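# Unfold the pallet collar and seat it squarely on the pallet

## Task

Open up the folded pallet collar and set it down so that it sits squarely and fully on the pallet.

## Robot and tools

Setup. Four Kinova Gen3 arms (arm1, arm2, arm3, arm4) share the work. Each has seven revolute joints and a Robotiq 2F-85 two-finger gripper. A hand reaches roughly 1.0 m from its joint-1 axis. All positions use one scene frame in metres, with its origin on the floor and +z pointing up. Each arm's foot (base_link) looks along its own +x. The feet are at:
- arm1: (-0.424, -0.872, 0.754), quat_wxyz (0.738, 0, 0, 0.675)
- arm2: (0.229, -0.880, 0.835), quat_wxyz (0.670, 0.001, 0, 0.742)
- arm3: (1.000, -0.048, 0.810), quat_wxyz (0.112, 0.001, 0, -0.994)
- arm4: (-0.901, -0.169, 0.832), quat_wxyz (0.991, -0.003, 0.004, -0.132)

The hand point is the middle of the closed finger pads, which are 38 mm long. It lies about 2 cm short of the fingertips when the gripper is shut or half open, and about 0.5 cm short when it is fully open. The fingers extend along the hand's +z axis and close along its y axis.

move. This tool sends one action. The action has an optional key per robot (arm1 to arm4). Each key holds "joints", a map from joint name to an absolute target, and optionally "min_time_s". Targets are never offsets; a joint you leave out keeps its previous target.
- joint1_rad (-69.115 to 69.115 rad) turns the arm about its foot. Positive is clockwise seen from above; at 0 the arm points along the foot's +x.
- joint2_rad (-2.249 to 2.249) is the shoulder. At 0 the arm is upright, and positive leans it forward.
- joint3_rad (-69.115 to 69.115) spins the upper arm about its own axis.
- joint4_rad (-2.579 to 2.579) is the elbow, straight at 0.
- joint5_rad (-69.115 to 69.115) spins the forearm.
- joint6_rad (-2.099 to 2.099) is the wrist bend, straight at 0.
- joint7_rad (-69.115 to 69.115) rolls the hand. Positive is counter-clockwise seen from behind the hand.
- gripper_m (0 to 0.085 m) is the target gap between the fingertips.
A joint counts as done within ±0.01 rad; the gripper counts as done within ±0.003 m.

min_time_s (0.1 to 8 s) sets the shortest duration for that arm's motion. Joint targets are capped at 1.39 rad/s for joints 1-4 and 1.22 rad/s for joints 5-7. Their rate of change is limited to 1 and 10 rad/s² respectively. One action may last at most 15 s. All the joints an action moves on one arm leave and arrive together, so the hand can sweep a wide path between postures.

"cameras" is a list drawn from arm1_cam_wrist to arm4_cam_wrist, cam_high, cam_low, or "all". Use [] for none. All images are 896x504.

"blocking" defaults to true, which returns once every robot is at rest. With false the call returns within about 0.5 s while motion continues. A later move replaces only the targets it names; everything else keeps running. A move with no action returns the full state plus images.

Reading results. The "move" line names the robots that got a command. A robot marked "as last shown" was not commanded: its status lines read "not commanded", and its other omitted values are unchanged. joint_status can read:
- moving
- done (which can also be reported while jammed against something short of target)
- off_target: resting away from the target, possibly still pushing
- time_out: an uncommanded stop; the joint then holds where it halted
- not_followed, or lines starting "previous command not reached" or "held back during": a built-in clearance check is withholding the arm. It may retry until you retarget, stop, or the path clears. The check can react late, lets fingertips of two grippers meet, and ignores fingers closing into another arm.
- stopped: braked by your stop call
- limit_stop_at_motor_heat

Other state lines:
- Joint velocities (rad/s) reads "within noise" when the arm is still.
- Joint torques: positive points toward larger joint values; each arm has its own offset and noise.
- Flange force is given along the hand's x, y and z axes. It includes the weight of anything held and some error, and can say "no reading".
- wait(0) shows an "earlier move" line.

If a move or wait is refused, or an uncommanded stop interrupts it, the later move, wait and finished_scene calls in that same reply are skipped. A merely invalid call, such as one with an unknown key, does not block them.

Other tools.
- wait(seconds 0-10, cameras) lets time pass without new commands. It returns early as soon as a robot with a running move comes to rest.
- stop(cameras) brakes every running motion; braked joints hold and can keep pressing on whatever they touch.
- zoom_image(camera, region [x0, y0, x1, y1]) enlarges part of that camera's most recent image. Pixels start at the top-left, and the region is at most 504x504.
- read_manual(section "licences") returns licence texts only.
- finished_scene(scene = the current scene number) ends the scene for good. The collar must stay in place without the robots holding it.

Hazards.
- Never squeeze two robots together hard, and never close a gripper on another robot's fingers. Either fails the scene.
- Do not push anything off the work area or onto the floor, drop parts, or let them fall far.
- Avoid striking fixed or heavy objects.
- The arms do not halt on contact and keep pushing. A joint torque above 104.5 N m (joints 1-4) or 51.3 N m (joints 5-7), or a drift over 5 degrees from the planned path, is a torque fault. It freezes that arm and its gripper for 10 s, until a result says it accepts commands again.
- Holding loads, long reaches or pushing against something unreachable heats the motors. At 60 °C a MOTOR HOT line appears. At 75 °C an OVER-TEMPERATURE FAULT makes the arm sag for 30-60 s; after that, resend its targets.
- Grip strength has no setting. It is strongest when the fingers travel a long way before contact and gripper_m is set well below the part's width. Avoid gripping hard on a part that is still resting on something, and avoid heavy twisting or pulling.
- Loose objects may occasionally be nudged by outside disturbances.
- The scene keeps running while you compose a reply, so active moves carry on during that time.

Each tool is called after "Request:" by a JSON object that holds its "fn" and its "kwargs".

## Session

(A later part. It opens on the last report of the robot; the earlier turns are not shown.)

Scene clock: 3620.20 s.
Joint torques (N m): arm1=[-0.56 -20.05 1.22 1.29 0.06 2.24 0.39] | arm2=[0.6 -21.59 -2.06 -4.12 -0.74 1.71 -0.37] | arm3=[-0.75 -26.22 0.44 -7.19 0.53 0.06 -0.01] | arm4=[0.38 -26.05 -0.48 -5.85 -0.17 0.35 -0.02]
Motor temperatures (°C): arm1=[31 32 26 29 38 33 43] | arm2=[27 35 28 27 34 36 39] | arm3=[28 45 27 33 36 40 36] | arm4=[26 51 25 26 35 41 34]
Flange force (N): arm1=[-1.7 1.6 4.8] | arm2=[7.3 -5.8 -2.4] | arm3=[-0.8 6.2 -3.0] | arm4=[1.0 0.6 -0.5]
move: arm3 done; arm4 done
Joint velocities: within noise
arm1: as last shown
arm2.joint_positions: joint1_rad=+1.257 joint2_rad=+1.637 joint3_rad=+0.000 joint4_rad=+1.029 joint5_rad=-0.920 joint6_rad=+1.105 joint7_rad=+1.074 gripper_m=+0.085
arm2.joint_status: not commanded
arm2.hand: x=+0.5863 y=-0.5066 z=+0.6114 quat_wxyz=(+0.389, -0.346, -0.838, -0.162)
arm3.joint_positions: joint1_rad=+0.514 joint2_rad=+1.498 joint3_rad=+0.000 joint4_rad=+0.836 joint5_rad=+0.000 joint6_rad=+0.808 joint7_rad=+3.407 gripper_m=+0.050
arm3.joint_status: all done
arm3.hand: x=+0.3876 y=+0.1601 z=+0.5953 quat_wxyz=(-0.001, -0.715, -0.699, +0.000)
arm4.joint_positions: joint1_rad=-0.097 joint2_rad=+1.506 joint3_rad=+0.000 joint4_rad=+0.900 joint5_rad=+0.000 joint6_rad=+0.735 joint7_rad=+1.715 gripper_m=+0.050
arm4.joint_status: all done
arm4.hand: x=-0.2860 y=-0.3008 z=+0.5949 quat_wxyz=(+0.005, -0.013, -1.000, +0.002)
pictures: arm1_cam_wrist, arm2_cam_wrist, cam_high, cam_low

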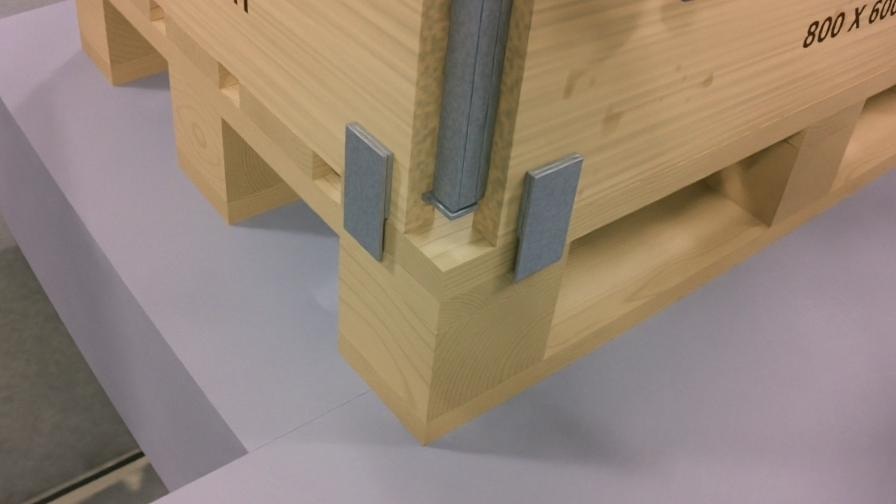

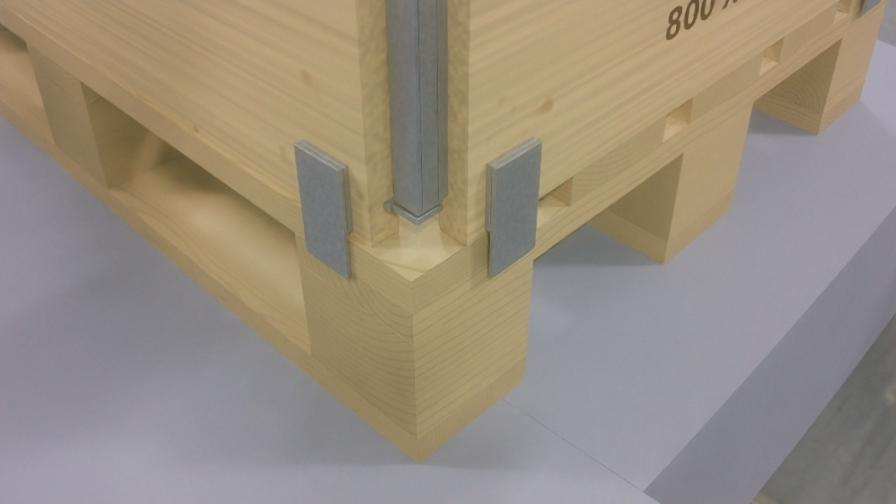

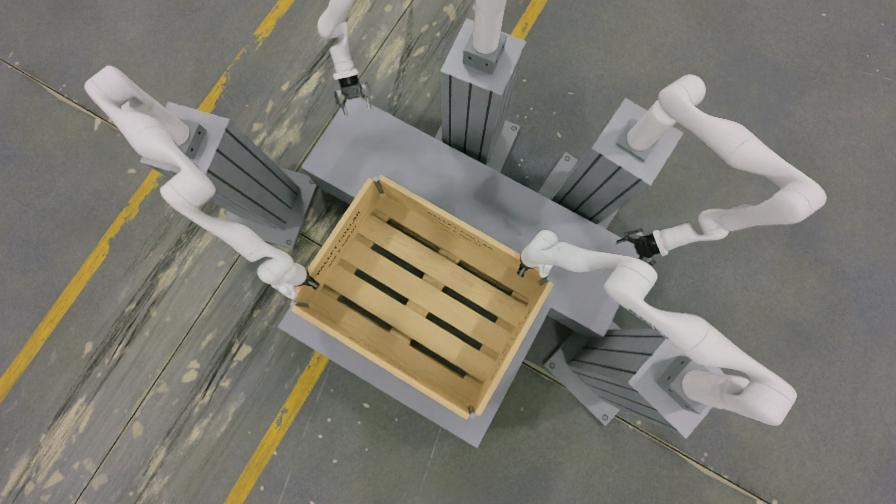

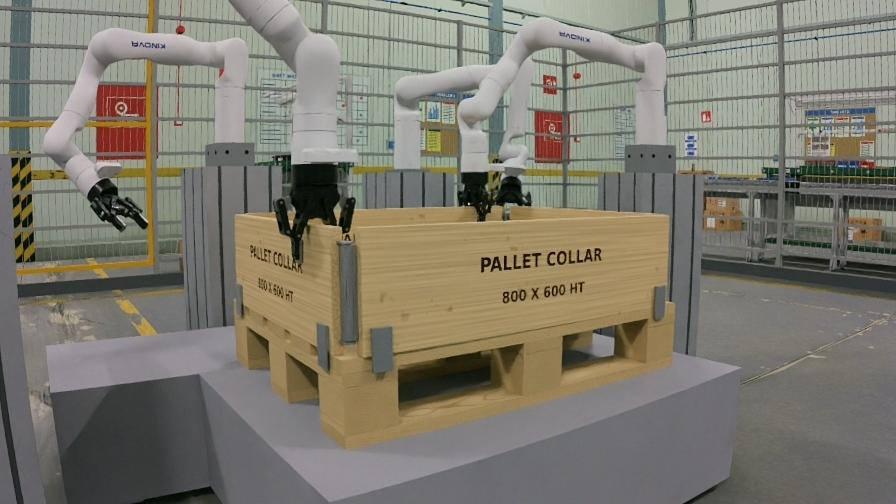

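Request:
{"fn": "move", "kwargs": {"arm3": {"joints": {"joint2_rad": 1.4152, "joint4_rad": 0.9004, "joint6_rad": 0.8259}, "min_time_s": 1.2}, "arm4": {"joints": {"joint2_rad": 1.4231, "joint4_rad": 0.9672, "joint6_rad": 0.7513}, "min_time_s": 1.2}}}

Request:
{"fn": "move", "kwargs": {"arm3": {"joints": {"joint2_rad": 1.2872, "joint4_rad": 0.9716, "joint6_rad": 0.8827}, "min_time_s": 1.5}, "arm4": {"joints": {"joint2_rad": 1.2908, "joint4_rad": 1.0468, "joint6_rad": 0.804}, "min_time_s": 1.5}}}

Request:
{"fn": "move", "kwargs": {"arm3": {"joints": {"joint2_rad": 1.2167, "joint4_rad": 0.9939, "joint6_rad": 0.9309}, "min_time_s": 1.0}, "arm4": {"joints": {"joint2_rad": 1.217, "joint4_rad": 1.0751, "joint6_rad": 0.8495}, "min_time_s": 1.0}, "cameras": ["arm1_cam_wrist", "arm2_cam_wrist", "cam_low", "cam_high"]}}

Request:
{"fn": "zoom_image", "kwargs": {"camera": "cam_low", "region": [210, 180, 460, 400]}}

Request:
{"fn": "zoom_image", "kwargs": {"camera": "cam_low", "region": [500, 240, 720, 380]}}

Request:
{"fn": "zoom_image", "kwargs": {"camera": "arm1_cam_wrist", "region": [330, 140, 610, 290]}}

Request:
{"fn": "zoom_image", "kwargs": {"camera": "arm2_cam_wrist", "region": [280, 150, 560, 310]}}

Scene clock: 3678.97 s.
Joint torques (N m): arm1=[-0.57 -20.14 1.15 1.29 0.05 2.23 0.36] | arm2=[0.59 -21.57 -1.97 -4.12 -0.74 1.69 -0.4] | arm3=[-0.67 -26.13 0.53 -7.27 0.52 0.08 -0.04] | arm4=[0.4 -26.03 -0.53 -5.91 -0.18 0.36 -0.03]
Motor temperatures (°C): arm1=[31 32 26 29 38 33 43] | arm2=[27 36 28 27 34 36 39] | arm3=[28 42 27 32 36 39 36] | arm4=[26 47 25 26 35 40 34]
Flange force (N): arm1=[-1.8 1.5 5.0] | arm2=[7.4 -6.0 -2.4] | arm3=[-0.7 5.8 -2.6] | arm4=[0.6 0.6 -0.3]
move: arm3 done; arm4 done
Joint velocities: within noise
arm1, arm2: as last shown
arm3.joint_positions: joint1_rad=+0.514 joint2_rad=+1.415 joint3_rad=+0.000 joint4_rad=+0.900 joint5_rad=+0.000 joint6_rad=+0.826 joint7_rad=+3.407 gripper_m=+0.050
arm3.joint_status: all done
arm3.hand: x=+0.3875 y=+0.1602 z=+0.6340 quat_wxyz=(-0.001, -0.715, -0.699, +0.000)
arm4.joint_positions: joint1_rad=-0.097 joint2_rad=+1.423 joint3_rad=+0.000 joint4_rad=+0.967 joint5_rad=+0.000 joint6_rad=+0.751 joint7_rad=+1.715 gripper_m=+0.050
arm4.joint_status: all done
arm4.hand: x=-0.2856 y=-0.3006 z=+0.6330 quat_wxyz=(+0.005, -0.013, -1.000, +0.002)
pictures: none

Scene clock: 3680.77 s.
Joint torques (N m): arm1=[-0.51 -20.07 1.15 1.3 0.07 2.2 0.38] | arm2=[0.6 -21.52 -1.97 -4.13 -0.71 1.71 -0.37] | arm3=[-0.66 -25.89 0.48 -7.61 0.54 0.04 -0.04] | arm4=[0.47 -25.77 -0.5 -6.23 -0.18 0.37 -0.01]
Motor temperatures (°C): arm1=[31 32 26 29 38 33 43] | arm2=[27 36 28 27 34 36 39] | arm3=[28 42 27 32 36 39 36] | arm4=[26 47 25 26 35 40 34]
Flange force (N): arm1=[-1.8 1.5 4.8] | arm2=[7.5 -6.0 -2.4] | arm3=[-0.7 5.5 -2.0] | arm4=[0.5 0.7 -0.3]
move: arm3 done; arm4 done
Joint velocities: within noise
arm1, arm2: as last shown
arm3.joint_positions: joint1_rad=+0.514 joint2_rad=+1.287 joint3_rad=+0.000 joint4_rad=+0.972 joint5_rad=+0.000 joint6_rad=+0.883 joint7_rad=+3.407 gripper_m=+0.050
arm3.joint_status: all done
arm3.hand: x=+0.3874 y=+0.1602 z=+0.7000 quat_wxyz=(-0.001, -0.715, -0.699, +0.000)
arm4.joint_positions: joint1_rad=-0.097 joint2_rad=+1.291 joint3_rad=+0.000 joint4_rad=+1.047 joint5_rad=+0.000 joint6_rad=+0.804 joint7_rad=+1.715 gripper_m=+0.050
arm4.joint_status: all done
arm4.hand: x=-0.2850 y=-0.3003 z=+0.6990 quat_wxyz=(+0.005, -0.013, -1.000, +0.002)
pictures: none

Scene clock: 3682.07 s.
Joint torques (N m): arm1=[-0.54 -20.09 1.12 1.33 0.07 2.24 0.41] | arm2=[0.65 -21.59 -2.01 -4.14 -0.75 1.69 -0.34] | arm3=[-0.68 -25.77 0.5 -7.89 0.5 0.05 -0.03] | arm4=[0.45 -25.64 -0.53 -6.52 -0.14 0.37 -0.03]
Motor temperatures (°C): arm1=[31 32 26 29 38 33 43] | arm2=[27 36 28 27 34 36 39] | arm3=[28 42 27 32 36 39 36] | arm4=[26 47 25 26 35 40 34]
Flange force (N): arm1=[-1.8 1.6 4.9] | arm2=[7.4 -5.7 -2.3] | arm3=[-0.6 5.4 -1.6] | arm4=[0.5 0.7 -0.2]
move: arm3 done; arm4 done
Joint velocities: within noise
arm1, arm2: as last shown
arm3.joint_positions: joint1_rad=+0.514 joint2_rad=+1.217 joint3_rad=+0.000 joint4_rad=+0.994 joint5_rad=+0.000 joint6_rad=+0.931 joint7_rad=+3.407 gripper_m=+0.050
arm3.joint_status: all done
arm3.hand: x=+0.3873 y=+0.1602 z=+0.7401 quat_wxyz=(-0.001, -0.715, -0.699, +0.000)
arm4.joint_positions: joint1_rad=-0.097 joint2_rad=+1.217 joint3_rad=+0.000 joint4_rad=+1.075 joint5_rad=+0.000 joint6_rad=+0.849 joint7_rad=+1.715 gripper_m=+0.050
arm4.joint_status: all done
arm4.hand: x=-0.2846 y=-0.3002 z=+0.7390 quat_wxyz=(+0.005, -0.013, -1.000, +0.002)
pictures: arm1_cam_wrist, arm2_cam_wrist, cam_high, cam_low

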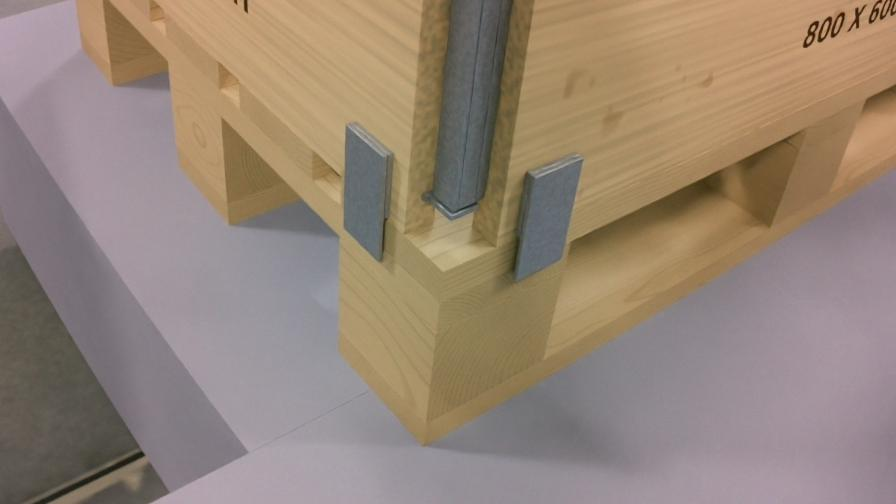

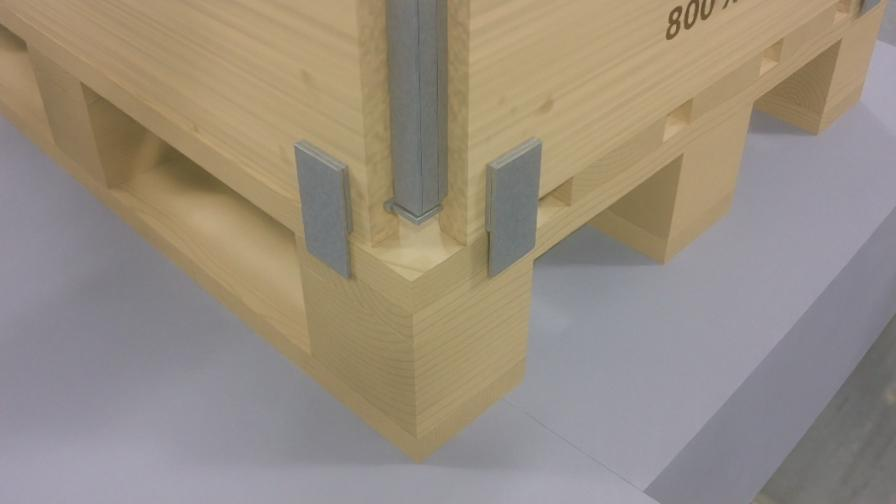

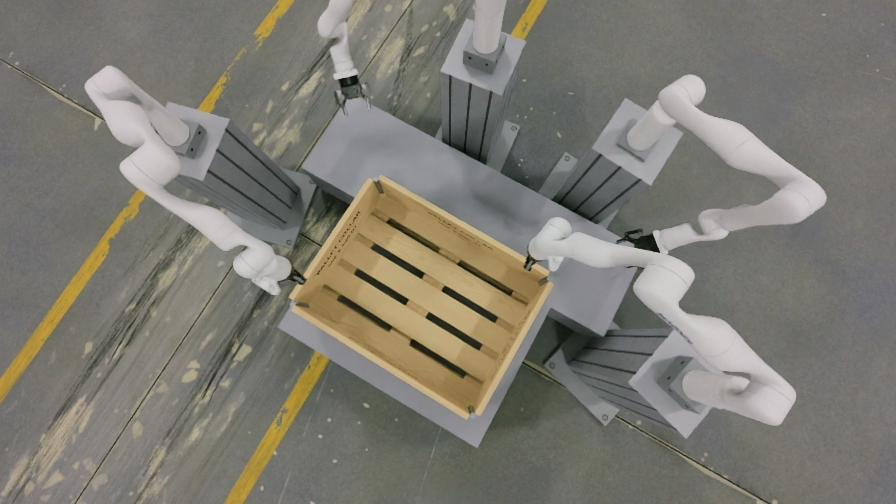

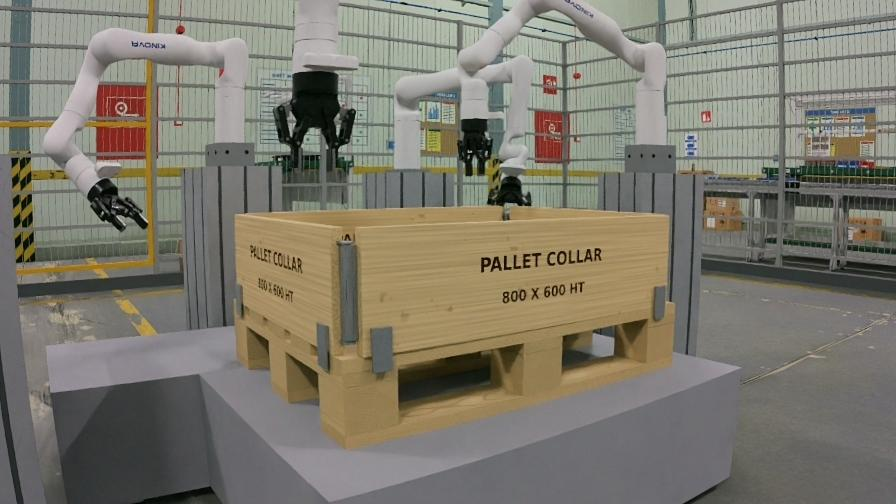

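Scaled by 2.016 from the camera's image (finer frame: 1280x720).

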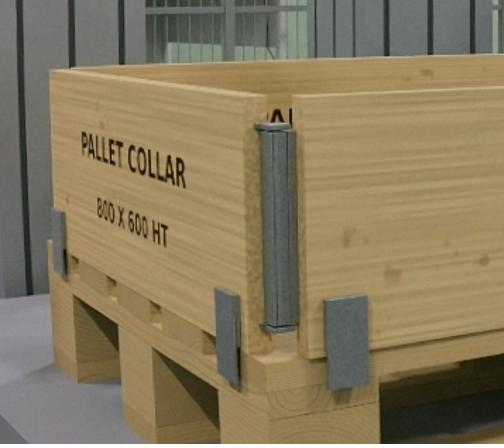

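Scaled by 2.291 from the camera's image (finer frame: 1280x720).

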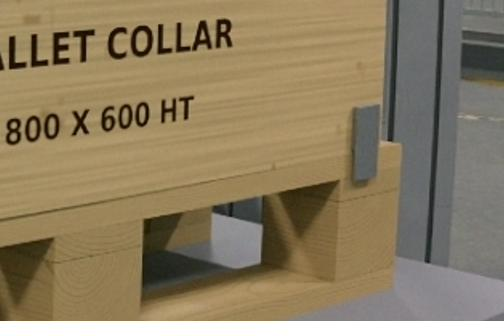

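Scaled by 1.800 from the camera's image (finer frame: 1280x720).

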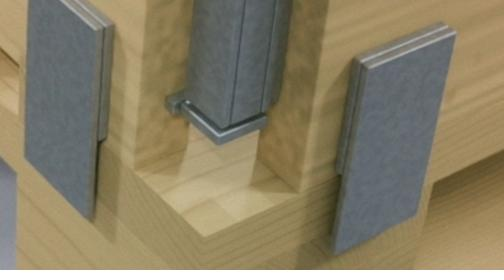

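Scaled by 1.800 from the camera's image (finer frame: 1280x720).

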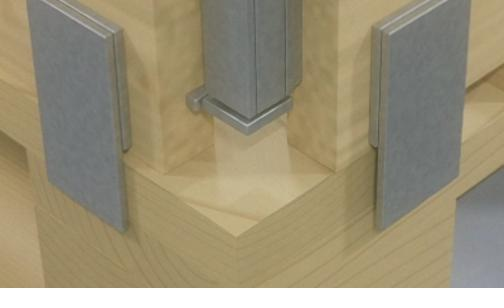

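Request:
{"fn": "finished_scene", "kwargs": {"scene": 1}}

The scene is finished: the task was done.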